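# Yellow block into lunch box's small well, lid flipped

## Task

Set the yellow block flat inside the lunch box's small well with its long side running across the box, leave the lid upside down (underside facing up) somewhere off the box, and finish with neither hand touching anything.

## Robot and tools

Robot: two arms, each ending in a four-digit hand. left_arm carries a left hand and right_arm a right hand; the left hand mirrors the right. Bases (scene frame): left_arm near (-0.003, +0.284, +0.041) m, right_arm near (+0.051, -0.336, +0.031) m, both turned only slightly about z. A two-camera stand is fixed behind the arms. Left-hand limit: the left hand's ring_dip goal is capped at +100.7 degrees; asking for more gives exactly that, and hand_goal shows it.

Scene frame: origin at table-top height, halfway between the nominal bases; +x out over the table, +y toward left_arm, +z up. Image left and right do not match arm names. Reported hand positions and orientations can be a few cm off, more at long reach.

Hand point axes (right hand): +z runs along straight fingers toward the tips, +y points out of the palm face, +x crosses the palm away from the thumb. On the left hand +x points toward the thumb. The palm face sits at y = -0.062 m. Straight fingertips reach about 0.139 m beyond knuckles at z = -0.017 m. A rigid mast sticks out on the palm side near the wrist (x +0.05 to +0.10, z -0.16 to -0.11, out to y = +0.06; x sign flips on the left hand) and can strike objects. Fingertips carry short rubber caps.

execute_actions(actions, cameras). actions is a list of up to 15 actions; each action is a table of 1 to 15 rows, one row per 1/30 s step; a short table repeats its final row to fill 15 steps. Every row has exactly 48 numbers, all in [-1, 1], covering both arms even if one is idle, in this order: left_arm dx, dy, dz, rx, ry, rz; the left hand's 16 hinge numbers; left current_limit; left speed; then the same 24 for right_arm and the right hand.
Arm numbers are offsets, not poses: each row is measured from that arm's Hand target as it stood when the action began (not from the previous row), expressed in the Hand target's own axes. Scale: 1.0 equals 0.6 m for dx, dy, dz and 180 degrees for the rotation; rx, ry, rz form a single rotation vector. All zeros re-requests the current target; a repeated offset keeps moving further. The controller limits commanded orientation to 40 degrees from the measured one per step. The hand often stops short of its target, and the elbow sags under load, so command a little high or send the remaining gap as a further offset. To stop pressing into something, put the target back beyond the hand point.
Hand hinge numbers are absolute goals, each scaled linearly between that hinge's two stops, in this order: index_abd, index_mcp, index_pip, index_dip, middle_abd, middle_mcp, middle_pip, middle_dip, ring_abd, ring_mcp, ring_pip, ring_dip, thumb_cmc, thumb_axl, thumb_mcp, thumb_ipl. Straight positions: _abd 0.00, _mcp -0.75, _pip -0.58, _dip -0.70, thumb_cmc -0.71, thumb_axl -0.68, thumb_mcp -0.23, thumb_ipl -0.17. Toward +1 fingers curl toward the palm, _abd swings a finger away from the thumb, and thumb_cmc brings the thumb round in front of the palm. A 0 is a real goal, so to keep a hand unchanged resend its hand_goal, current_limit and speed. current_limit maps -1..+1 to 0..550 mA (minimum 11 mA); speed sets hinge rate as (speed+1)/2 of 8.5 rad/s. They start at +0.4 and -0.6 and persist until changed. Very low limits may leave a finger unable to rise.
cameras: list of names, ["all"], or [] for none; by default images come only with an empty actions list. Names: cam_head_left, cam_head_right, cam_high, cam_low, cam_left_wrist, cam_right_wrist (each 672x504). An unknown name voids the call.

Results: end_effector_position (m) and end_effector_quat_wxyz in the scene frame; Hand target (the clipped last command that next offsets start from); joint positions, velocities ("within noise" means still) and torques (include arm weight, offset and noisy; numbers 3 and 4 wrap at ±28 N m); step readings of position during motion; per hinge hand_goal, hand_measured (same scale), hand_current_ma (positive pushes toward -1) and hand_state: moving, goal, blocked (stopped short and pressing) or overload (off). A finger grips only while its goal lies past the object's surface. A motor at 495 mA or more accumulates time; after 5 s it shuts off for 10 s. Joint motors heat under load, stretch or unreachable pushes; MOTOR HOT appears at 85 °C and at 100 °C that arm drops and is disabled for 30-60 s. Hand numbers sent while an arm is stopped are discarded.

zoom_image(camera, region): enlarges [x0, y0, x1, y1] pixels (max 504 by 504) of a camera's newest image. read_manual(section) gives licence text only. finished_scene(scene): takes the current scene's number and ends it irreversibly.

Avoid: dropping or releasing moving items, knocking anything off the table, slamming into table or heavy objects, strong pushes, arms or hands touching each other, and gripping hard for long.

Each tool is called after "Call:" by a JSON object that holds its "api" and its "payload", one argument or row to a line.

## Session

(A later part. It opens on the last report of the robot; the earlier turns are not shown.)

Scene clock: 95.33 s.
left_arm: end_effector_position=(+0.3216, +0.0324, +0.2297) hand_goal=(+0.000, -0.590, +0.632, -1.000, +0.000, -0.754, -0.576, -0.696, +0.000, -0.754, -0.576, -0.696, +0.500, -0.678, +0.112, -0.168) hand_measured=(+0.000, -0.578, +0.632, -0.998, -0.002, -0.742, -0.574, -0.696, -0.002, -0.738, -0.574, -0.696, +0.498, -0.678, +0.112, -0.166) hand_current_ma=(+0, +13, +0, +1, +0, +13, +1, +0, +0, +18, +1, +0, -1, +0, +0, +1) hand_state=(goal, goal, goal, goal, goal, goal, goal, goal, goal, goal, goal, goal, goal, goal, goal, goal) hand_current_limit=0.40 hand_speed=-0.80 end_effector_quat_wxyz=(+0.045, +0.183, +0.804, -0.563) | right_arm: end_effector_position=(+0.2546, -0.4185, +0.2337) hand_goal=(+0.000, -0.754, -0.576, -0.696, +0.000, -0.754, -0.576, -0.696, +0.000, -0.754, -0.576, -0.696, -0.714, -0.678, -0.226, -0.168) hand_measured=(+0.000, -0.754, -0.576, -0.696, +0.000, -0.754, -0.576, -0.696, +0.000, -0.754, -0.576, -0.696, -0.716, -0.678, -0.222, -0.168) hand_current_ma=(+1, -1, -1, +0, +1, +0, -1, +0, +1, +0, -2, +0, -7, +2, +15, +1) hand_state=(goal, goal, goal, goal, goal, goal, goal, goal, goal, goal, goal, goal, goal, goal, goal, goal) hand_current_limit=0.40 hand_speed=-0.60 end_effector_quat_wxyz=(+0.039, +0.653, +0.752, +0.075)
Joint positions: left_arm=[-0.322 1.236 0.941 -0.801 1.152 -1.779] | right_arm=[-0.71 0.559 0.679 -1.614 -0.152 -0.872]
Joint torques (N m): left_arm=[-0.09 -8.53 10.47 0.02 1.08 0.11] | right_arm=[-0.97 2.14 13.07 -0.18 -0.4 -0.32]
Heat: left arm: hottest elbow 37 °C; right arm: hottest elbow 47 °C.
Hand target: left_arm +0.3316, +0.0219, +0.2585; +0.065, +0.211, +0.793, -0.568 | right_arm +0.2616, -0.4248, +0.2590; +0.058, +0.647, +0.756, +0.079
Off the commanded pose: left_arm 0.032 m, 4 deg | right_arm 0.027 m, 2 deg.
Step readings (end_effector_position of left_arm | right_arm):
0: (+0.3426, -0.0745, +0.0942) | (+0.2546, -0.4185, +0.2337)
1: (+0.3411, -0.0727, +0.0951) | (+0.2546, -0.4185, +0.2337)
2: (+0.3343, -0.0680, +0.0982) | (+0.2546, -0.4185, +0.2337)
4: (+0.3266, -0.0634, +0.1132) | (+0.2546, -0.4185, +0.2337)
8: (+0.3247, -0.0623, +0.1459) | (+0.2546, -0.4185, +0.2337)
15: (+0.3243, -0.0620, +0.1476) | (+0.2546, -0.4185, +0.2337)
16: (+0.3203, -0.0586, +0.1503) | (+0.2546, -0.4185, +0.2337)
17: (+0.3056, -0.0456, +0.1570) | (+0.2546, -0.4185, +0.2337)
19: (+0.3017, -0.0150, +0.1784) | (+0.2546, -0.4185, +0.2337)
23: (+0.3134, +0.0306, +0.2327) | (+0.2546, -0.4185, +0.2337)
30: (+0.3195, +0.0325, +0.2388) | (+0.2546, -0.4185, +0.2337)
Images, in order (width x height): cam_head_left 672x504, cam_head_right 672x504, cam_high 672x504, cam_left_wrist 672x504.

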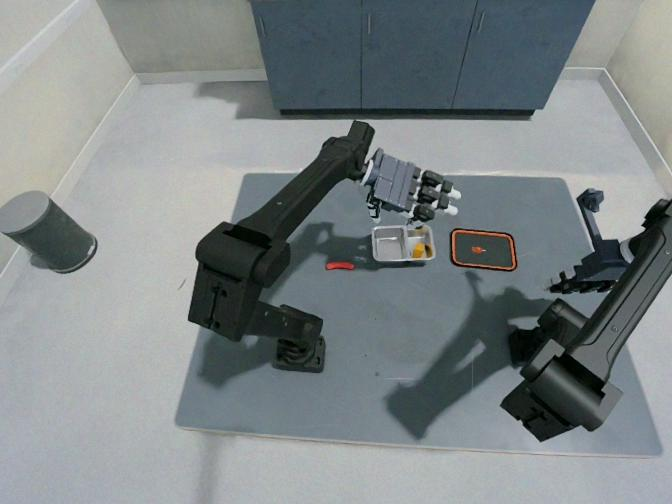

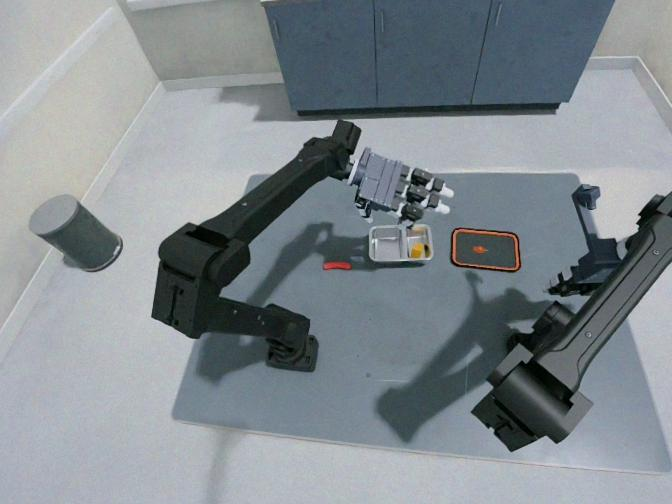

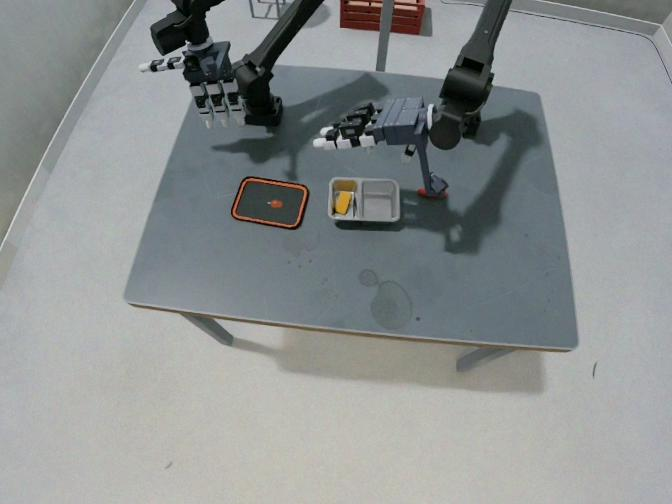

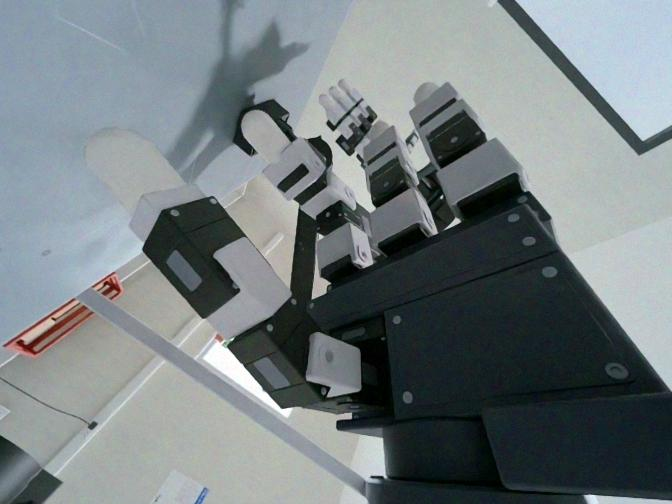

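Call:
{"api": "execute_actions", "payload": {
  "actions": [
    [[-0.0365,0.181,0.11,0,0,0,0,-0.754,-0.576,-0.696,0,-0.754,-0.576,-0.696,0,-0.754,-0.576,-0.696,0.357,-0.678,0.112,-0.168,0.4,-0.6,0,0,0,0,0,0,0,-0.754,-0.576,-0.696,0,-0.754,-0.576,-0.696,0,-0.754,-0.576,-0.696,-0.714,-0.678,-0.226,-0.168,0.4,-0.6]]
  ],
  "cameras": ["cam_left_wrist","cam_low","cam_head_left","cam_high"]
}}

Call:
{"api": "zoom_image", "payload": {
  "camera": "cam_left_wrist",
  "region": [0, 0, 300, 225]
}}

Scene clock: 107.63 s.
left_arm: end_effector_position=(+0.3782, -0.0035, +0.1295) hand_goal=(+0.000, -0.754, -0.576, -0.696, +0.000, -0.754, -0.576, -0.696, +0.000, -0.754, -0.576, -0.696, +0.356, -0.678, +0.112, -0.168) hand_measured=(+0.000, -0.734, -0.570, -0.698, -0.002, -0.744, -0.574, -0.696, -0.002, -0.742, -0.574, -0.696, +0.360, -0.678, +0.112, -0.166) hand_current_ma=(+0, +25, +5, -1, -1, +9, +1, +0, -1, +13, +1, +0, +2, +0, +0, +1) hand_state=(goal, goal, goal, goal, goal, goal, goal, goal, goal, goal, goal, goal, goal, goal, goal, goal) hand_current_limit=0.40 hand_speed=-0.60 end_effector_quat_wxyz=(+0.046, +0.193, +0.803, -0.562) | right_arm: end_effector_position=(+0.2546, -0.4185, +0.2337) hand_goal=(+0.000, -0.754, -0.576, -0.696, +0.000, -0.754, -0.576, -0.696, +0.000, -0.754, -0.576, -0.696, -0.714, -0.678, -0.226, -0.168) hand_measured=(+0.000, -0.754, -0.576, -0.696, +0.000, -0.754, -0.576, -0.696, +0.000, -0.754, -0.576, -0.696, -0.716, -0.678, -0.222, -0.168) hand_current_ma=(+1, -1, -1, +0, +1, +0, -1, +0, +1, +0, -2, +0, -7, +2, +15, +1) hand_state=(goal, goal, goal, goal, goal, goal, goal, goal, goal, goal, goal, goal, goal, goal, goal, goal) hand_current_limit=0.40 hand_speed=-0.60 end_effector_quat_wxyz=(+0.039, +0.653, +0.752, +0.075)
Joint positions: left_arm=[-0.357 1.527 0.934 -0.456 1.137 -1.818] | right_arm=[-0.71 0.559 0.679 -1.614 -0.152 -0.872]
Joint torques (N m): left_arm=[-0.32 -11.99 7.28 1.77 0.92 -0.09] | right_arm=[-1.14 2.49 13.14 -0.17 -0.4 -0.31]
Heat: left arm: hottest elbow 40 °C; right arm: hottest elbow 48 °C.
Hand target: left_arm +0.3867, -0.0163, +0.1483; +0.065, +0.211, +0.793, -0.568 | right_arm +0.2616, -0.4248, +0.2590; +0.058, +0.647, +0.756, +0.079
Off the commanded pose: left_arm 0.024 m, 3 deg | right_arm 0.027 m, 2 deg.
Step readings (end_effector_position of left_arm | right_arm):
0: (+0.3216, +0.0324, +0.2297) | (+0.2546, -0.4185, +0.2337)
1: (+0.3270, +0.0303, +0.2284) | (+0.2546, -0.4185, +0.2337)
2: (+0.3402, +0.0231, +0.2227) | (+0.2546, -0.4185, +0.2337)
4: (+0.3640, +0.0110, +0.1955) | (+0.2546, -0.4185, +0.2337)
8: (+0.3761, +0.0007, +0.1243) | (+0.2546, -0.4185, +0.2337)
15: (+0.3766, -0.0027, +0.1191) | (+0.2546, -0.4185, +0.2337)
Images, in order (width x height): cam_head_left 672x504, cam_high 672x504, cam_low 672x504, cam_left_wrist 672x504.

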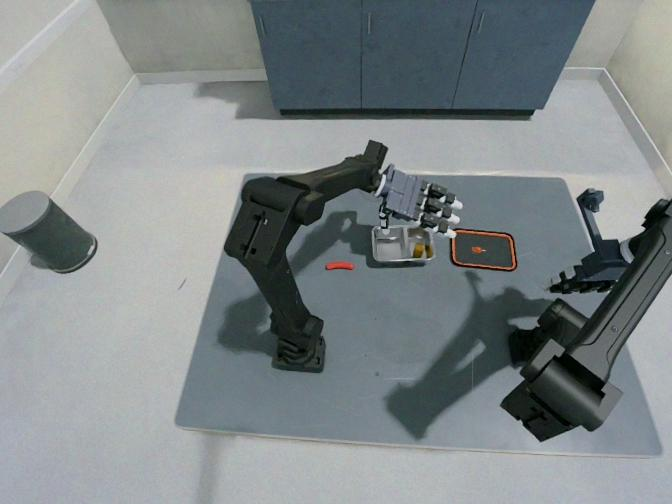

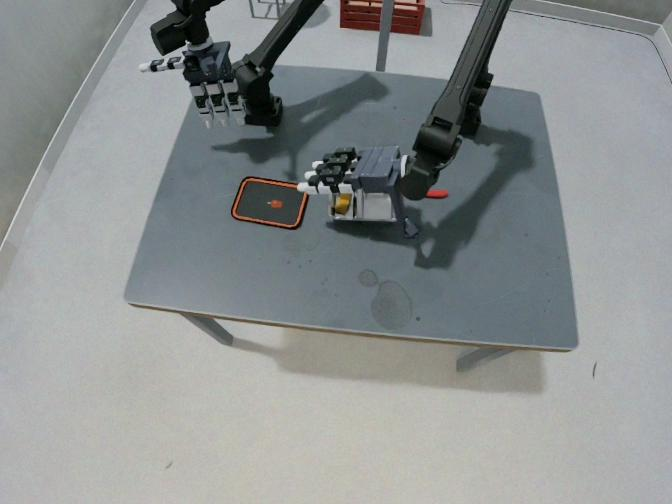

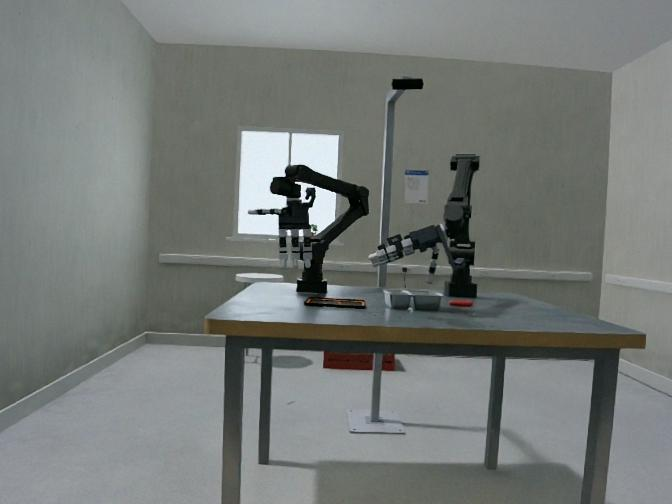

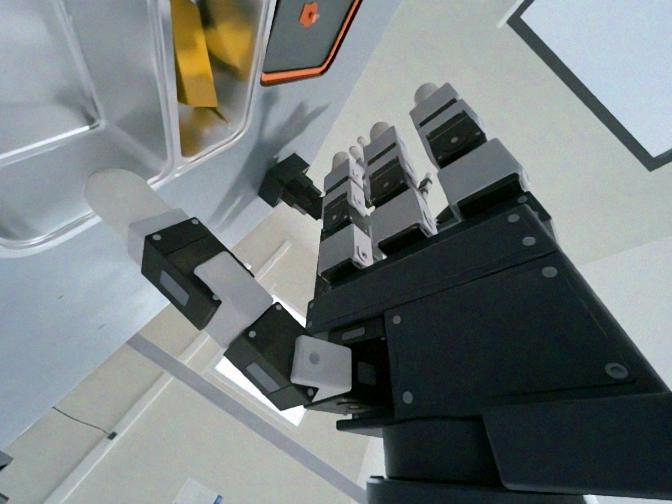

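Scaled by 1.680 from the camera's 672x504 image, which has a finer 960x720 frame.

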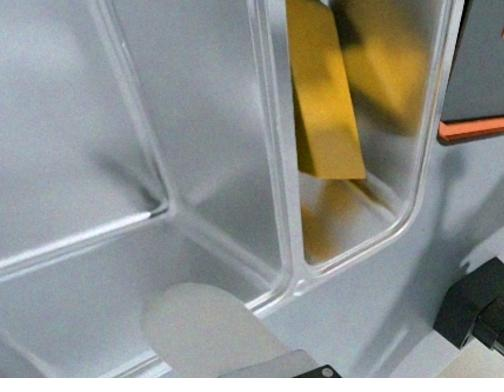

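Call:
{"api": "execute_actions", "payload": {
  "actions": [
    [[-0.074,-0.025,0.022,0,0,0,0,-0.754,-0.576,-0.696,0,-0.754,-0.576,-0.696,0,-0.754,-0.576,-0.696,0.357,-0.678,0.112,-0.168,0.4,-0.6,0,0,0,0,0,0,0,-0.754,-0.576,-0.696,0,-0.754,-0.576,-0.696,0,-0.754,-0.576,-0.696,-0.714,-0.678,-0.226,-0.168,0.4,-0.6]]
  ],
  "cameras": ["cam_left_wrist"]
}}

Call:
{"api": "zoom_image", "payload": {
  "camera": "cam_left_wrist",
  "region": [60, 0, 300, 180]
}}

Scene clock: 109.27 s.
left_arm: end_effector_position=(+0.4007, -0.0307, +0.1480) hand_goal=(+0.000, -0.754, -0.576, -0.696, +0.000, -0.754, -0.576, -0.696, +0.000, -0.754, -0.576, -0.696, +0.356, -0.678, +0.112, -0.168) hand_measured=(+0.000, -0.734, -0.570, -0.698, -0.002, -0.744, -0.574, -0.696, -0.002, -0.742, -0.574, -0.696, +0.358, -0.678, +0.112, -0.166) hand_current_ma=(+0, +25, +5, -1, -1, +9, +1, +0, -1, +13, +1, +0, +0, +0, +0, +1) hand_state=(goal, goal, goal, goal, goal, goal, goal, goal, goal, goal, goal, goal, goal, goal, goal, goal) hand_current_limit=0.40 hand_speed=-0.60 end_effector_quat_wxyz=(+0.046, +0.198, +0.801, -0.564) | right_arm: end_effector_position=(+0.2546, -0.4185, +0.2337) hand_goal=(+0.000, -0.754, -0.576, -0.696, +0.000, -0.754, -0.576, -0.696, +0.000, -0.754, -0.576, -0.696, -0.714, -0.678, -0.226, -0.168) hand_measured=(+0.000, -0.754, -0.576, -0.696, +0.000, -0.754, -0.576, -0.696, +0.000, -0.754, -0.576, -0.696, -0.716, -0.678, -0.222, -0.168) hand_current_ma=(+1, -1, -1, +0, +1, +0, -1, +0, +1, +0, -2, +0, -7, +2, +15, +1) hand_state=(goal, goal, goal, goal, goal, goal, goal, goal, goal, goal, goal, goal, goal, goal, goal, goal) hand_current_limit=0.40 hand_speed=-0.60 end_effector_quat_wxyz=(+0.039, +0.653, +0.752, +0.075)
Joint positions: left_arm=[-0.393 1.57 1.033 -0.456 1.126 -1.873] | right_arm=[-0.71 0.559 0.679 -1.614 -0.152 -0.872]
Joint torques (N m): left_arm=[-0.26 -11.69 10.03 0.88 0.66 -0.09] | right_arm=[-0.97 2.08 13.09 -0.18 -0.41 -0.33]
Heat: left arm: hottest elbow 40 °C; right arm: hottest elbow 48 °C.
Hand target: left_arm +0.4189, -0.0441, +0.1721; +0.065, +0.211, +0.793, -0.568 | right_arm +0.2616, -0.4248, +0.2590; +0.058, +0.647, +0.756, +0.079
Off the commanded pose: left_arm 0.033 m, 3 deg | right_arm 0.027 m, 2 deg.
Step readings (end_effector_position of left_arm | right_arm):
0: (+0.3782, -0.0035, +0.1295) | (+0.2546, -0.4185, +0.2337)
1: (+0.3793, -0.0044, +0.1308) | (+0.2546, -0.4185, +0.2337)
2: (+0.3820, -0.0069, +0.1318) | (+0.2546, -0.4185, +0.2337)
4: (+0.3924, -0.0164, +0.1382) | (+0.2546, -0.4185, +0.2337)
8: (+0.4025, -0.0288, +0.1482) | (+0.2546, -0.4185, +0.2337)
15: (+0.4007, -0.0307, +0.1480) | (+0.2546, -0.4185, +0.2337)
Images, in order (width x height): cam_left_wrist 672x504.

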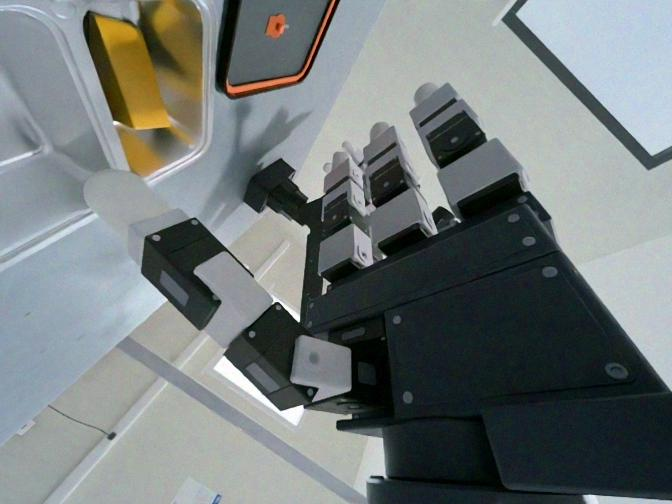

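Scaled by 2.100 from the camera's 672x504 image, which has a finer 960x720 frame.

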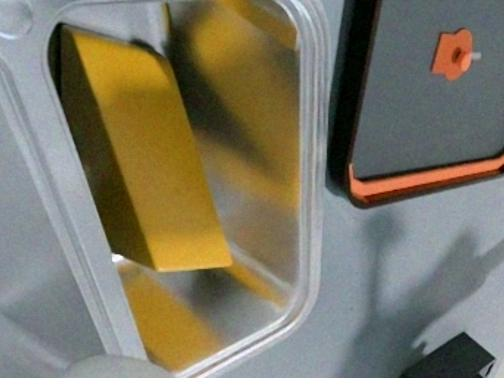

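Call:
{"api": "zoom_image", "payload": {
  "camera": "cam_left_wrist",
  "region": [70, 0, 190, 90]
}}

Call:
{"api": "zoom_image", "payload": {
  "camera": "cam_left_wrist",
  "region": [80, 80, 220, 185]
}}

Scaled by 4.200 from the camera's 672x504 image, which has a finer 960x720 frame.

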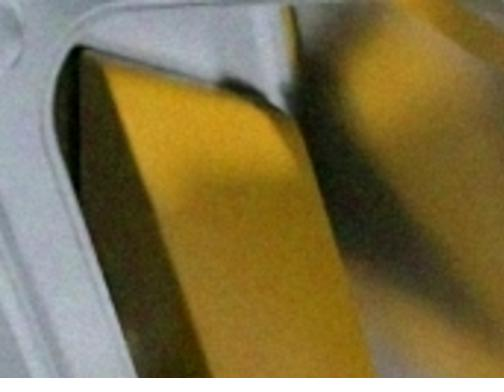

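Scaled by 3.600 from the camera's 672x504 image, which has a finer 960x720 frame.

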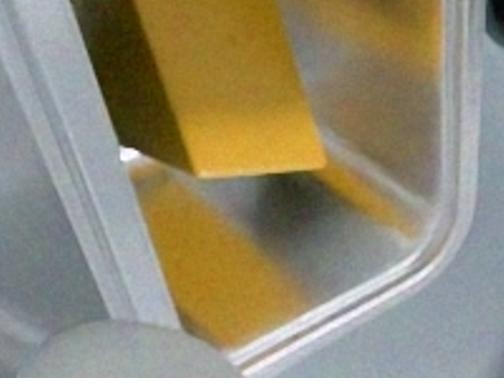

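Call:
{"api": "execute_actions", "payload": {
  "actions": [
    [[0.152,0.0125,0.131,0,0,0,0,-0.754,-0.576,-0.696,0,-0.754,-0.576,-0.696,0,-0.754,-0.576,-0.696,0.5,-0.678,0.112,-0.168,0.4,-0.6,0,0,0,0,0,0,0,-0.754,-0.576,-0.696,0,-0.754,-0.576,-0.696,0,-0.754,-0.576,-0.696,-0.714,-0.678,-0.226,-0.168,0.4,-0.6]]
  ],
  "cameras": ["cam_left_wrist","cam_high","cam_head_left"]
}}

Call:
{"api": "zoom_image", "payload": {
  "camera": "cam_high",
  "region": [325, 172, 375, 227]
}}

Scene clock: 125.33 s.
left_arm: end_effector_position=(+0.3132, -0.0893, +0.0958) hand_goal=(+0.000, -0.754, -0.576, -0.696, +0.000, -0.754, -0.576, -0.696, +0.000, -0.754, -0.576, -0.696, +0.500, -0.678, +0.112, -0.168) hand_measured=(-0.002, -0.740, -0.572, -0.698, -0.002, -0.744, -0.574, -0.696, -0.002, -0.742, -0.574, -0.696, +0.502, -0.676, +0.108, -0.170) hand_current_ma=(+0, +15, +3, -1, -1, +9, +1, +0, +0, +13, +1, +0, +0, +1, -2, -1) hand_state=(goal, goal, goal, goal, goal, goal, goal, goal, goal, goal, goal, goal, goal, goal, goal, goal) hand_current_limit=0.40 hand_speed=-0.60 end_effector_quat_wxyz=(+0.032, +0.231, +0.800, -0.552) | right_arm: end_effector_position=(+0.2546, -0.4185, +0.2337) hand_goal=(+0.000, -0.754, -0.576, -0.696, +0.000, -0.754, -0.576, -0.696, +0.000, -0.754, -0.576, -0.696, -0.714, -0.678, -0.226, -0.168) hand_measured=(+0.000, -0.754, -0.576, -0.696, +0.000, -0.754, -0.576, -0.696, +0.000, -0.754, -0.576, -0.696, -0.716, -0.678, -0.222, -0.168) hand_current_ma=(+1, -1, -1, +0, +1, +0, -1, +0, +1, +0, -2, +0, -7, +2, +15, +1) hand_state=(goal, goal, goal, goal, goal, goal, goal, goal, goal, goal, goal, goal, goal, goal, goal, goal) hand_current_limit=0.40 hand_speed=-0.60 end_effector_quat_wxyz=(+0.039, +0.653, +0.752, +0.075)
Joint positions: left_arm=[-0.612 1.552 0.826 -0.085 1.006 -2.077] | right_arm=[-0.71 0.559 0.679 -1.614 -0.152 -0.872]
Joint torques (N m): left_arm=[1.55 -10.99 6.3 2.26 0.5 -0.09] | right_arm=[-0.91 2.14 13.07 -0.2 -0.4 -0.32]
Heat: left arm: hottest elbow 40 °C; right arm: hottest elbow 49 °C.
Hand target: left_arm +0.3289, -0.0913, +0.1070; +0.065, +0.211, +0.793, -0.568 | right_arm +0.2616, -0.4248, +0.2590; +0.058, +0.647, +0.756, +0.079
Off the commanded pose: left_arm 0.019 m, 5 deg | right_arm 0.027 m, 2 deg.
joint sent to its limit (left arm) — joint 6 (wrist roll), lower limit. The joint targets are off in position and orientation.
Step readings (end_effector_position of left_arm | right_arm):
0: (+0.4007, -0.0307, +0.1480) | (+0.2546, -0.4185, +0.2337)
1: (+0.3995, -0.0328, +0.1436) | (+0.2546, -0.4185, +0.2337)
2: (+0.4018, -0.0354, +0.1362) | (+0.2546, -0.4185, +0.2337)
4: (+0.3673, -0.0509, +0.1143) | (+0.2546, -0.4185, +0.2337)
8: (+0.3122, -0.0847, +0.0930) | (+0.2546, -0.4185, +0.2337)
15: (+0.3134, -0.0900, +0.0958) | (+0.2546, -0.4185, +0.2337)
Images, in order (width x height): cam_head_left 672x504, cam_high 672x504, cam_left_wrist 672x504.

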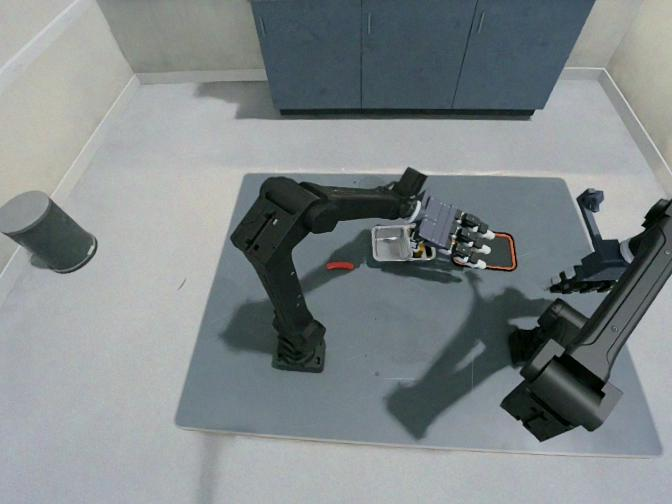

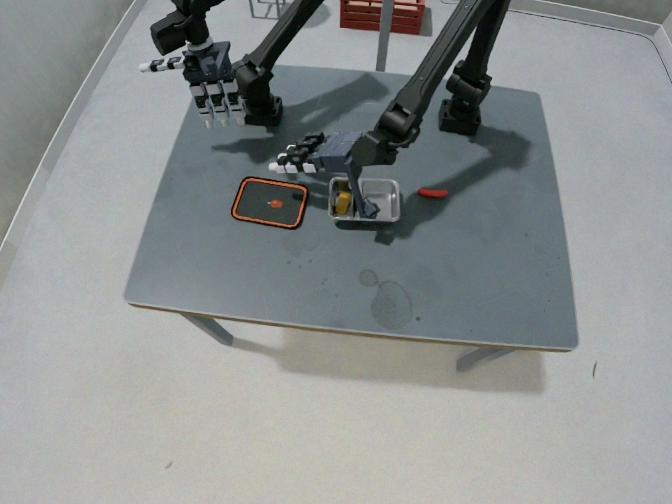

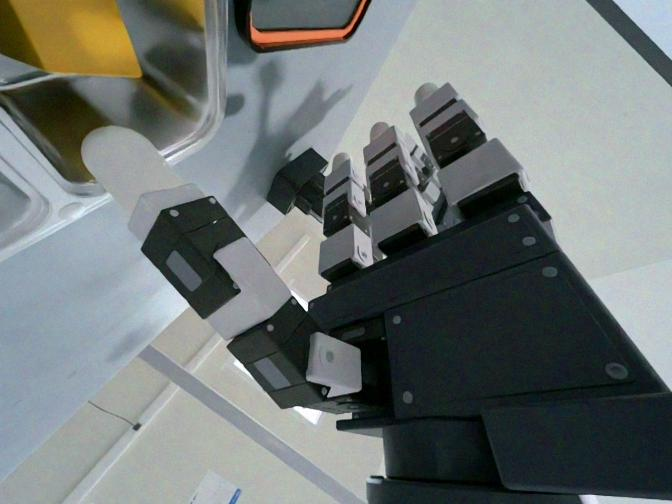

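Scaled by 9.164 from the camera's 672x504 image, which has a finer 960x720 frame.

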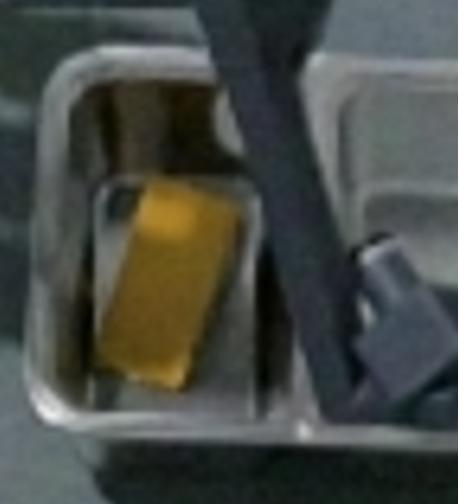

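Call:
{"api": "execute_actions", "payload": {
  "actions": [
    [[0.0037,0.0442,0.010,0,0,0,0,-0.754,-0.576,-0.696,0,-0.754,-0.576,-0.696,0,-0.754,-0.576,-0.696,0.5,-0.678,0.112,-0.168,0.4,-0.6,0,0,0,0,0,0,0,-0.754,-0.576,-0.696,0,-0.754,-0.576,-0.696,0,-0.754,-0.576,-0.696,-0.714,-0.678,-0.226,-0.168,0.4,-0.6]]
  ],
  "cameras": ["cam_left_wrist","cam_high","cam_head_left"]
}}

Call:
{"api": "zoom_image", "payload": {
  "camera": "cam_high",
  "region": [325, 172, 375, 227]
}}

Call:
{"api": "zoom_image", "payload": {
  "camera": "cam_left_wrist",
  "region": [0, 0, 240, 240]
}}

Scene clock: 127.50 s.
left_arm: end_effector_position=(+0.3263, -0.0913, +0.0842) hand_goal=(+0.000, -0.754, -0.576, -0.696, +0.000, -0.754, -0.576, -0.696, +0.000, -0.754, -0.576, -0.696, +0.500, -0.678, +0.112, -0.168) hand_measured=(-0.002, -0.740, -0.572, -0.698, -0.002, -0.744, -0.574, -0.696, -0.002, -0.740, -0.574, -0.696, +0.494, -0.678, +0.116, -0.166) hand_current_ma=(+0, +14, +2, -1, -1, +11, +1, +0, +0, +14, +1, +0, -4, +0, +2, +1) hand_state=(goal, goal, goal, goal, goal, goal, goal, goal, goal, goal, goal, goal, goal, goal, goal, goal) hand_current_limit=0.40 hand_speed=-0.60 end_effector_quat_wxyz=(+0.046, +0.231, +0.795, -0.559) | right_arm: end_effector_position=(+0.2546, -0.4185, +0.2337) hand_goal=(+0.000, -0.754, -0.576, -0.696, +0.000, -0.754, -0.576, -0.696, +0.000, -0.754, -0.576, -0.696, -0.714, -0.678, -0.226, -0.168) hand_measured=(+0.000, -0.754, -0.576, -0.696, +0.000, -0.754, -0.576, -0.696, +0.000, -0.754, -0.576, -0.696, -0.716, -0.678, -0.222, -0.168) hand_current_ma=(+1, -1, -1, +0, +1, +0, -1, +0, +1, +0, -2, +0, -7, +2, +15, +1) hand_state=(goal, goal, goal, goal, goal, goal, goal, goal, goal, goal, goal, goal, goal, goal, goal, goal) hand_current_limit=0.40 hand_speed=-0.60 end_effector_quat_wxyz=(+0.039, +0.653, +0.752, +0.075)
Joint positions: left_arm=[-0.597 1.595 0.823 -0.005 1.014 -2.082] | right_arm=[-0.71 0.559 0.679 -1.614 -0.152 -0.872]
Joint torques (N m): left_arm=[1.61 -9.76 5.34 2.3 0.4 -0.03] | right_arm=[-1.32 2.2 13.03 -0.21 -0.4 -0.32]
Heat: left arm: hottest elbow 40 °C; right arm: hottest elbow 49 °C.
Hand target: left_arm +0.3370, -0.0892, +0.0811; +0.065, +0.211, +0.793, -0.568 | right_arm +0.2616, -0.4248, +0.2590; +0.058, +0.647, +0.756, +0.079
Off the commanded pose: left_arm 0.011 m, 3 deg | right_arm 0.027 m, 2 deg.
joint sent to its limit (left arm) — joint 6 (wrist roll), lower limit. The joint targets are off in position and orientation.
Step readings (end_effector_position of left_arm | right_arm):
0: (+0.3132, -0.0893, +0.0958) | (+0.2546, -0.4185, +0.2337)
1: (+0.3147, -0.0904, +0.0953) | (+0.2546, -0.4185, +0.2337)
2: (+0.3177, -0.0920, +0.0938) | (+0.2546, -0.4185, +0.2337)
4: (+0.3232, -0.0923, +0.0865) | (+0.2546, -0.4185, +0.2337)
8: (+0.3261, -0.0911, +0.0841) | (+0.2546, -0.4185, +0.2337)
15: (+0.3263, -0.0913, +0.0842) | (+0.2546, -0.4185, +0.2337)
Images, in order (width x height): cam_head_left 672x504, cam_high 672x504, cam_left_wrist 672x504.

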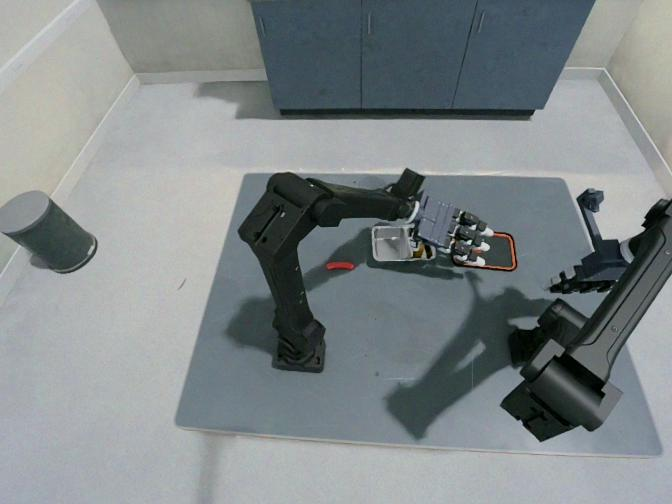

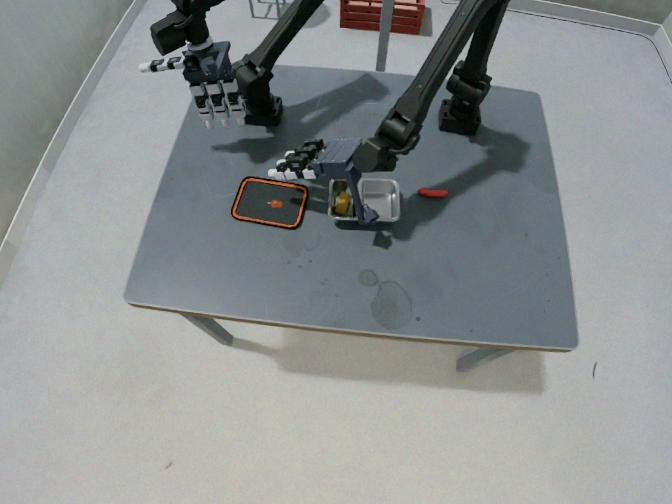

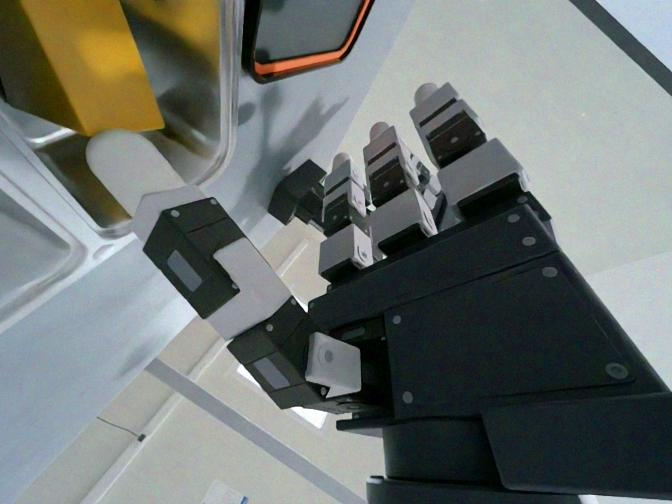

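Scaled by 9.164 from the camera's 672x504 image, which has a finer 960x720 frame.

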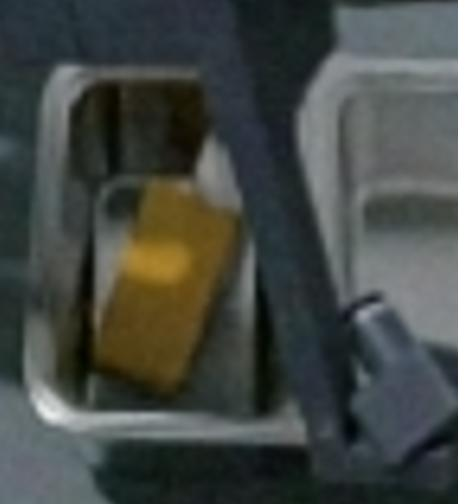

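Scaled by 2.100 from the camera's 672x504 image, which has a finer 960x720 frame.

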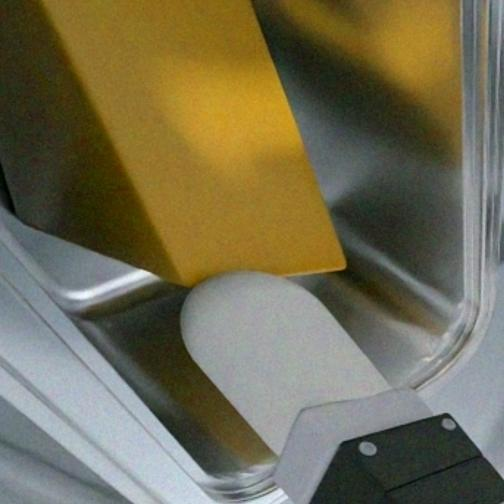

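Call:
{"api": "execute_actions", "payload": {
  "actions": [
    [[0.0035,0.0035,-0.0124,0,0,0,0,-0.754,-0.576,-0.696,0,-0.754,-0.576,-0.696,0,-0.754,-0.576,-0.696,0.5,-0.678,0.112,-0.168,0.4,-0.6,0,0,0,0,0,0,0,-0.754,-0.576,-0.696,0,-0.754,-0.576,-0.696,0,-0.754,-0.576,-0.696,-0.714,-0.678,-0.226,-0.168,0.4,-0.6]],
    [[0.0103,0.0262,0.0104,0,0,0,0,-0.754,-0.576,-0.696,0,-0.754,-0.576,-0.696,0,-0.754,-0.576,-0.696,0.5,-0.678,0.112,-0.168,0.4,-0.6,0,0,0,0,0,0,0,-0.754,-0.576,-0.696,0,-0.754,-0.576,-0.696,0,-0.754,-0.576,-0.696,-0.714,-0.678,-0.226,-0.168,0.4,-0.6]]
  ],
  "cameras": ["cam_left_wrist"]
}}

Call:
{"api": "zoom_image", "payload": {
  "camera": "cam_left_wrist",
  "region": [0, 0, 240, 240]
}}

Scene clock: 137.73 s.
left_arm: end_effector_position=(+0.3313, -0.0912, +0.0855) hand_goal=(+0.000, -0.754, -0.576, -0.696, +0.000, -0.754, -0.576, -0.696, +0.000, -0.754, -0.576, -0.696, +0.500, -0.678, +0.112, -0.168) hand_measured=(-0.002, -0.740, -0.572, -0.698, -0.002, -0.744, -0.574, -0.696, -0.002, -0.740, -0.574, -0.696, +0.490, -0.680, +0.126, -0.162) hand_current_ma=(+0, +14, +2, -1, -1, +11, +1, +0, +0, +14, +1, +0, -9, -1, +19, +7) hand_state=(goal, goal, goal, goal, goal, goal, goal, goal, goal, goal, goal, goal, goal, goal, goal, goal) hand_current_limit=0.40 hand_speed=-0.60 end_effector_quat_wxyz=(+0.062, +0.239, +0.785, -0.568) | right_arm: end_effector_position=(+0.2546, -0.4185, +0.2337) hand_goal=(+0.000, -0.754, -0.576, -0.696, +0.000, -0.754, -0.576, -0.696, +0.000, -0.754, -0.576, -0.696, -0.714, -0.678, -0.226, -0.168) hand_measured=(+0.000, -0.754, -0.576, -0.696, +0.000, -0.754, -0.576, -0.696, +0.000, -0.754, -0.576, -0.696, -0.716, -0.678, -0.222, -0.168) hand_current_ma=(+1, -1, -1, +0, +1, +0, -1, +0, +1, +0, -2, +0, -7, +2, +15, +1) hand_state=(goal, goal, goal, goal, goal, goal, goal, goal, goal, goal, goal, goal, goal, goal, goal, goal) hand_current_limit=0.40 hand_speed=-0.60 end_effector_quat_wxyz=(+0.039, +0.653, +0.752, +0.075)
Joint positions: left_arm=[-0.588 1.595 0.806 0.055 1.025 -2.082] | right_arm=[-0.71 0.559 0.679 -1.614 -0.152 -0.872]
Joint torques (N m): left_arm=[2.02 -7.94 4.25 2.25 0.28 -0.03] | right_arm=[-1.14 2.26 13.09 -0.24 -0.41 -0.32]
Motor temperatures (°C): left_arm=[27 33 40 27 29 28] | right_arm=[29 31 50 29 27 29]
Heat: left arm: hottest elbow 40 °C; right arm: hottest elbow 50 °C.
Hand target: left_arm +0.3369, -0.0812, +0.0631; +0.065, +0.211, +0.793, -0.568 | right_arm +0.2616, -0.4248, +0.2590; +0.058, +0.647, +0.756, +0.079
Off the commanded pose: left_arm 0.025 m, 3 deg | right_arm 0.027 m, 2 deg.
joint sent to its limit (left arm) — joint 6 (wrist roll), lower limit. The joint targets are off in position, not in orientation.
Step readings (end_effector_position of left_arm | right_arm):
0: (+0.3263, -0.0913, +0.0842) | (+0.2546, -0.4185, +0.2337)
1: (+0.3263, -0.0916, +0.0845) | (+0.2546, -0.4185, +0.2337)
2: (+0.3264, -0.0909, +0.0842) | (+0.2546, -0.4185, +0.2337)
4: (+0.3274, -0.0898, +0.0851) | (+0.2546, -0.4185, +0.2337)
8: (+0.3280, -0.0883, +0.0845) | (+0.2546, -0.4185, +0.2337)
15: (+0.3280, -0.0883, +0.0845) | (+0.2546, -0.4185, +0.2337)
16: (+0.3290, -0.0891, +0.0844) | (+0.2546, -0.4185, +0.2337)
17: (+0.3292, -0.0895, +0.0843) | (+0.2546, -0.4185, +0.2337)
19: (+0.3302, -0.0904, +0.0848) | (+0.2546, -0.4185, +0.2337)
23: (+0.3313, -0.0912, +0.0855) | (+0.2546, -0.4185, +0.2337)
30: (+0.3313, -0.0912, +0.0855) | (+0.2546, -0.4185, +0.2337)
Images, in order (width x height): cam_left_wrist 672x504.

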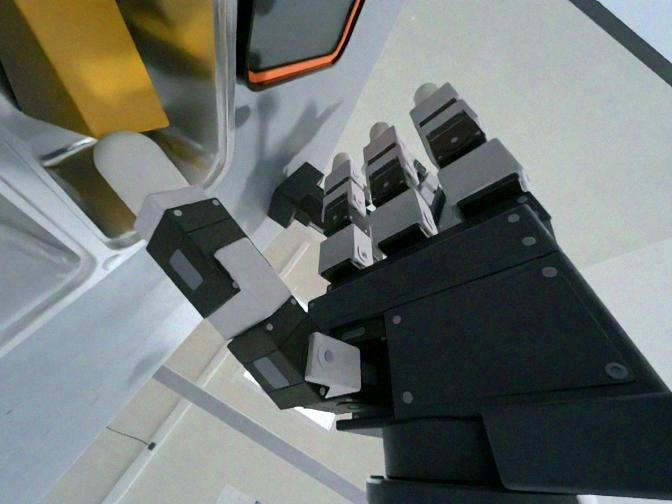

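Scaled by 2.100 from the camera's 672x504 image, which has a finer 960x720 frame.

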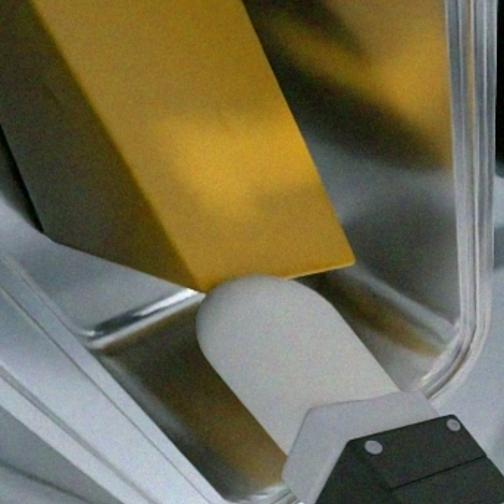

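Call:
{"api": "execute_actions", "payload": {
  "actions": [
    [[0.0082,-0.0277,0.0087,0.0152,0.0388,0.0154,0,-0.754,-0.576,-0.696,0,-0.754,-0.576,-0.696,0,-0.754,-0.576,-0.696,0.5,-0.678,0.112,-0.168,0.4,-0.6,0,0,0,0,0,0,0,-0.754,-0.576,-0.696,0,-0.754,-0.576,-0.696,0,-0.754,-0.576,-0.696,-0.714,-0.678,-0.226,-0.168,0.4,-0.6]]
  ],
  "cameras": ["cam_left_wrist"]
}}

Call:
{"api": "zoom_image", "payload": {
  "camera": "cam_left_wrist",
  "region": [0, 0, 240, 240]
}}

Scene clock: 143.20 s.
left_arm: end_effector_position=(+0.3090, -0.0843, +0.0659) hand_goal=(+0.000, -0.754, -0.576, -0.696, +0.000, -0.754, -0.576, -0.696, +0.000, -0.754, -0.576, -0.696, +0.500, -0.678, +0.112, -0.168) hand_measured=(-0.002, -0.742, -0.572, -0.698, -0.002, -0.744, -0.574, -0.696, -0.002, -0.742, -0.574, -0.696, +0.518, -0.674, +0.122, -0.168) hand_current_ma=(+0, +14, +2, -1, +0, +10, +1, +0, +0, +14, +1, +0, +22, +4, +14, +0) hand_state=(goal, goal, goal, goal, goal, goal, goal, goal, goal, goal, goal, goal, goal, goal, goal, goal) hand_current_limit=0.40 hand_speed=-0.60 end_effector_quat_wxyz=(+0.011, +0.255, +0.781, -0.570) | right_arm: end_effector_position=(+0.2546, -0.4185, +0.2337) hand_goal=(+0.000, -0.754, -0.576, -0.696, +0.000, -0.754, -0.576, -0.696, +0.000, -0.754, -0.576, -0.696, -0.714, -0.678, -0.226, -0.168) hand_measured=(+0.000, -0.754, -0.576, -0.696, +0.000, -0.754, -0.576, -0.696, +0.000, -0.754, -0.576, -0.696, -0.716, -0.678, -0.222, -0.168) hand_current_ma=(+1, -1, -1, +0, +1, +0, -1, +0, +1, +0, -2, +0, -7, +2, +15, +1) hand_state=(goal, goal, goal, goal, goal, goal, goal, goal, goal, goal, goal, goal, goal, goal, goal, goal) hand_current_limit=0.40 hand_speed=-0.60 end_effector_quat_wxyz=(+0.039, +0.653, +0.752, +0.075)
Joint positions: left_arm=[-0.586 1.63 0.811 -0.063 1.1 -1.982] | right_arm=[-0.71 0.559 0.679 -1.614 -0.152 -0.872]
Joint torques (N m): left_arm=[1.14 -10.4 7.36 0.1 0.69 0.24] | right_arm=[-1.03 1.9 13.07 -0.14 -0.41 -0.32]
Heat: left arm: hottest elbow 39 °C; right arm: hottest elbow 50 °C.
Hand target: left_arm +0.3250, -0.0892, +0.0741; +0.026, +0.266, +0.776, -0.571 | right_arm +0.2616, -0.4248, +0.2590; +0.058, +0.647, +0.756, +0.079
Off the commanded pose: left_arm 0.019 m, 2 deg | right_arm 0.027 m, 2 deg.
Step readings (end_effector_position of left_arm | right_arm):
0: (+0.3313, -0.0912, +0.0855) | (+0.2546, -0.4185, +0.2337)
1: (+0.3282, -0.0911, +0.0867) | (+0.2546, -0.4185, +0.2337)
2: (+0.3221, -0.0898, +0.0854) | (+0.2546, -0.4185, +0.2337)
4: (+0.3148, -0.0862, +0.0769) | (+0.2546, -0.4185, +0.2337)
8: (+0.3091, -0.0840, +0.0661) | (+0.2546, -0.4185, +0.2337)
15: (+0.3088, -0.0843, +0.0659) | (+0.2546, -0.4185, +0.2337)
Images, in order (width x height): cam_left_wrist 672x504.

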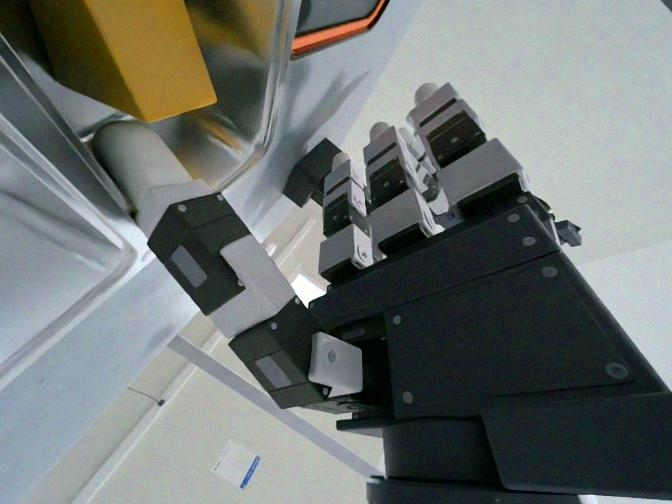

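Scaled by 2.100 from the camera's 672x504 image, which has a finer 960x720 frame.

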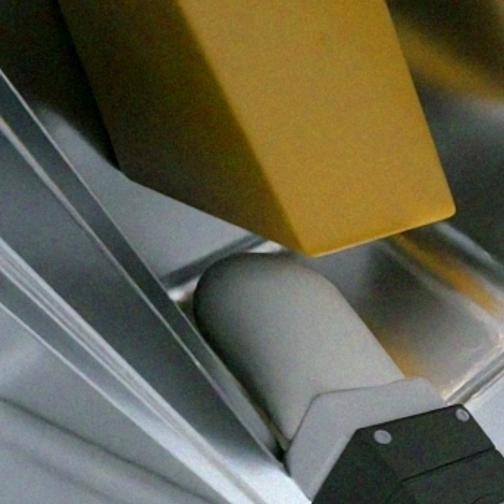

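Call:
{"api": "execute_actions", "payload": {
  "actions": [
    [[-0.026,0.0033,0.0154,0,0,0,0,-0.754,-0.576,-0.696,0,-0.754,-0.576,-0.696,0,-0.754,-0.576,-0.696,0.5,-0.678,0.112,-0.168,0.4,-0.6,0,0,0,0,0,0,0,-0.754,-0.576,-0.696,0,-0.754,-0.576,-0.696,0,-0.754,-0.576,-0.696,-0.714,-0.678,-0.226,-0.168,0.4,-0.6]]
  ],
  "cameras": ["cam_left_wrist"]
}}

Call:
{"api": "zoom_image", "payload": {
  "camera": "cam_left_wrist",
  "region": [0, 0, 240, 240]
}}

Scene clock: 146.00 s.
left_arm: end_effector_position=(+0.3198, -0.0911, +0.0598) hand_goal=(+0.000, -0.754, -0.576, -0.696, +0.000, -0.754, -0.576, -0.696, +0.000, -0.754, -0.576, -0.696, +0.500, -0.678, +0.112, -0.168) hand_measured=(-0.002, -0.742, -0.572, -0.698, -0.002, -0.744, -0.574, -0.696, -0.002, -0.742, -0.574, -0.696, +0.492, -0.680, +0.112, -0.170) hand_current_ma=(+0, +14, +2, -1, +0, +10, +1, +0, +0, +14, +1, +0, -8, -1, +0, -2) hand_state=(goal, goal, goal, goal, goal, goal, goal, goal, goal, goal, goal, goal, goal, goal, goal, goal) hand_current_limit=0.40 hand_speed=-0.60 end_effector_quat_wxyz=(+0.010, +0.253, +0.783, -0.568) | right_arm: end_effector_position=(+0.2546, -0.4185, +0.2337) hand_goal=(+0.000, -0.754, -0.576, -0.696, +0.000, -0.754, -0.576, -0.696, +0.000, -0.754, -0.576, -0.696, -0.714, -0.678, -0.226, -0.168) hand_measured=(+0.000, -0.754, -0.576, -0.696, +0.000, -0.754, -0.576, -0.696, +0.000, -0.754, -0.576, -0.696, -0.716, -0.678, -0.222, -0.168) hand_current_ma=(+1, -1, -1, +0, +1, +0, -1, +0, +1, +0, -2, +0, -7, +2, +15, +1) hand_state=(goal, goal, goal, goal, goal, goal, goal, goal, goal, goal, goal, goal, goal, goal, goal, goal) hand_current_limit=0.40 hand_speed=-0.60 end_effector_quat_wxyz=(+0.039, +0.653, +0.752, +0.075)
Joint positions: left_arm=[-0.586 1.67 0.846 -0.065 1.095 -1.982] | right_arm=[-0.71 0.559 0.679 -1.614 -0.152 -0.872]
Joint torques (N m): left_arm=[0.21 -11.28 8.24 0.31 0.61 0.09] | right_arm=[-1.2 2.2 13.08 -0.24 -0.41 -0.32]
Heat: left arm: hottest elbow 39 °C; right arm: hottest elbow 50 °C.
Hand target: left_arm +0.3368, -0.1031, +0.0745; +0.026, +0.266, +0.776, -0.571 | right_arm +0.2616, -0.4248, +0.2590; +0.058, +0.647, +0.756, +0.079
Off the commanded pose: left_arm 0.026 m, 3 deg | right_arm 0.027 m, 2 deg.
Step readings (end_effector_position of left_arm | right_arm):
0: (+0.3090, -0.0843, +0.0659) | (+0.2546, -0.4185, +0.2337)
1: (+0.3100, -0.0850, +0.0668) | (+0.2546, -0.4185, +0.2337)
2: (+0.3120, -0.0864, +0.0670) | (+0.2546, -0.4185, +0.2337)
4: (+0.3172, -0.0898, +0.0668) | (+0.2546, -0.4185, +0.2337)
8: (+0.3184, -0.0901, +0.0580) | (+0.2546, -0.4185, +0.2337)
15: (+0.3198, -0.0911, +0.0598) | (+0.2546, -0.4185, +0.2337)
Images, in order (width x height): cam_left_wrist 672x504.

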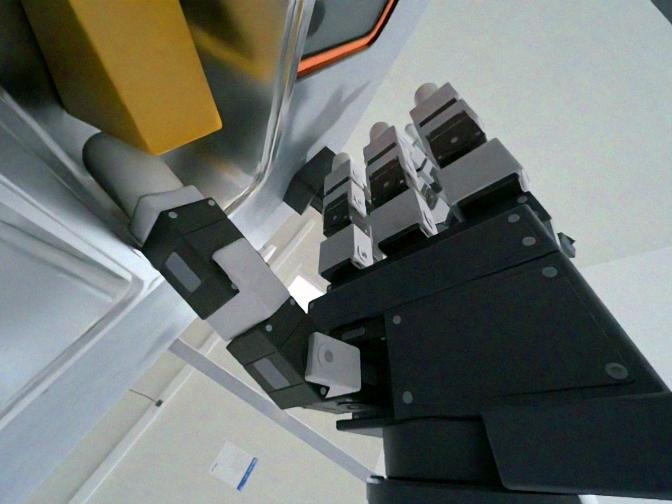

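Scaled by 2.100 from the camera's 672x504 image, which has a finer 960x720 frame.

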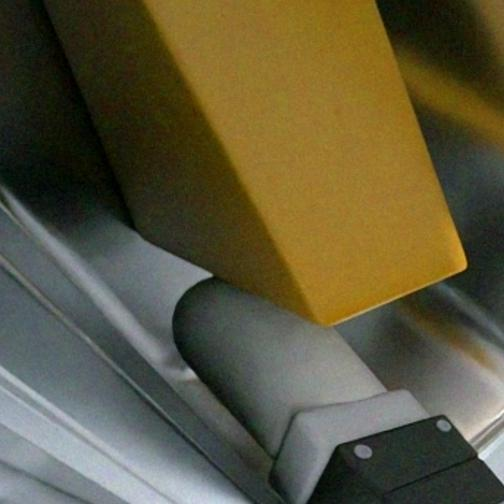

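Call:
{"api": "execute_actions", "payload": {
  "actions": [
    [[-0.0212,0.0046,-0.0117,0,0,0,0,-0.754,-0.576,-0.696,0,-0.754,-0.576,-0.696,0,-0.754,-0.576,-0.696,0.5,-0.678,0.112,-0.168,0.4,-0.6,0,0,0,0,0,0,0,-0.754,-0.576,-0.696,0,-0.754,-0.576,-0.696,0,-0.754,-0.576,-0.696,-0.714,-0.678,-0.226,-0.168,0.4,-0.6]]
  ],
  "cameras": ["cam_left_wrist"]
}}

Call:
{"api": "zoom_image", "payload": {
  "camera": "cam_left_wrist",
  "region": [0, 0, 240, 240]
}}

Scene clock: 149.10 s.
left_arm: end_effector_position=(+0.3230, -0.0920, +0.0582) hand_goal=(+0.000, -0.754, -0.576, -0.696, +0.000, -0.754, -0.576, -0.696, +0.000, -0.754, -0.576, -0.696, +0.500, -0.678, +0.112, -0.168) hand_measured=(-0.002, -0.742, -0.572, -0.698, -0.002, -0.744, -0.574, -0.696, -0.002, -0.742, -0.574, -0.696, +0.496, -0.680, +0.114, -0.168) hand_current_ma=(+0, +14, +2, -1, +0, +10, +1, +0, +0, +14, +1, +0, -1, -1, +1, +0) hand_state=(goal, goal, goal, goal, goal, goal, goal, goal, goal, goal, goal, goal, goal, goal, goal, goal) hand_current_limit=0.40 hand_speed=-0.60 end_effector_quat_wxyz=(+0.001, +0.255, +0.786, -0.563) | right_arm: end_effector_position=(+0.2546, -0.4185, +0.2337) hand_goal=(+0.000, -0.754, -0.576, -0.696, +0.000, -0.754, -0.576, -0.696, +0.000, -0.754, -0.576, -0.696, -0.714, -0.678, -0.226, -0.168) hand_measured=(+0.000, -0.754, -0.576, -0.696, +0.000, -0.754, -0.576, -0.696, +0.000, -0.754, -0.576, -0.696, -0.716, -0.678, -0.222, -0.168) hand_current_ma=(+1, -1, -1, +0, +1, +0, -1, +0, +1, +0, -2, +0, -7, +2, +15, +1) hand_state=(goal, goal, goal, goal, goal, goal, goal, goal, goal, goal, goal, goal, goal, goal, goal, goal) hand_current_limit=0.40 hand_speed=-0.60 end_effector_quat_wxyz=(+0.039, +0.653, +0.752, +0.075)
Joint positions: left_arm=[-0.585 1.685 0.875 -0.123 1.098 -1.95] | right_arm=[-0.71 0.559 0.679 -1.614 -0.152 -0.872]
Joint torques (N m): left_arm=[1.96 -11.69 9.01 0.24 1.09 0.13] | right_arm=[-1.14 2.2 13.12 -0.23 -0.4 -0.31]
Heat: left arm: hottest elbow 40 °C; right arm: hottest elbow 50 °C.
Hand target: left_arm +0.3508, -0.1011, +0.0789; +0.026, +0.266, +0.776, -0.571 | right_arm +0.2616, -0.4248, +0.2590; +0.058, +0.647, +0.756, +0.079
Off the commanded pose: left_arm 0.036 m, 3 deg | right_arm 0.027 m, 2 deg.
Step readings (end_effector_position of left_arm | right_arm):
0: (+0.3198, -0.0911, +0.0598) | (+0.2546, -0.4185, +0.2337)
1: (+0.3191, -0.0908, +0.0600) | (+0.2546, -0.4185, +0.2337)
2: (+0.3193, -0.0911, +0.0604) | (+0.2546, -0.4185, +0.2337)
4: (+0.3211, -0.0921, +0.0603) | (+0.2546, -0.4185, +0.2337)
8: (+0.3230, -0.0922, +0.0592) | (+0.2546, -0.4185, +0.2337)
15: (+0.3229, -0.0919, +0.0582) | (+0.2546, -0.4185, +0.2337)
Images, in order (width x height): cam_left_wrist 672x504.

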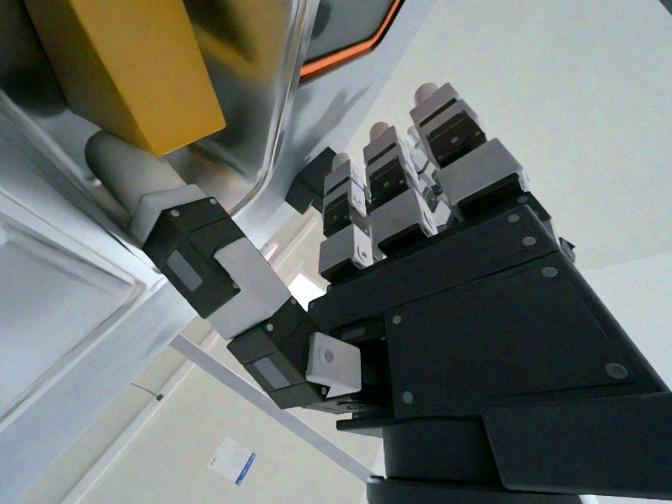

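Scaled by 2.100 from the camera's 672x504 image, which has a finer 960x720 frame.

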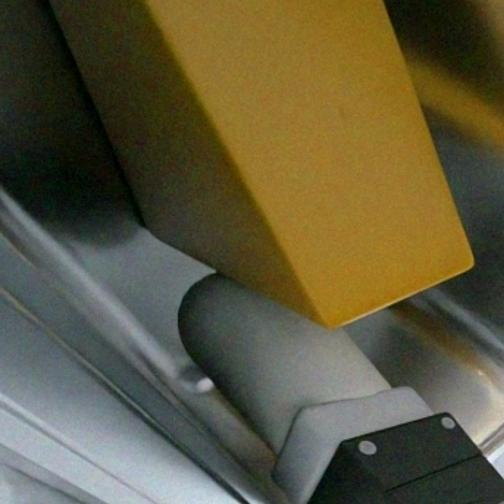

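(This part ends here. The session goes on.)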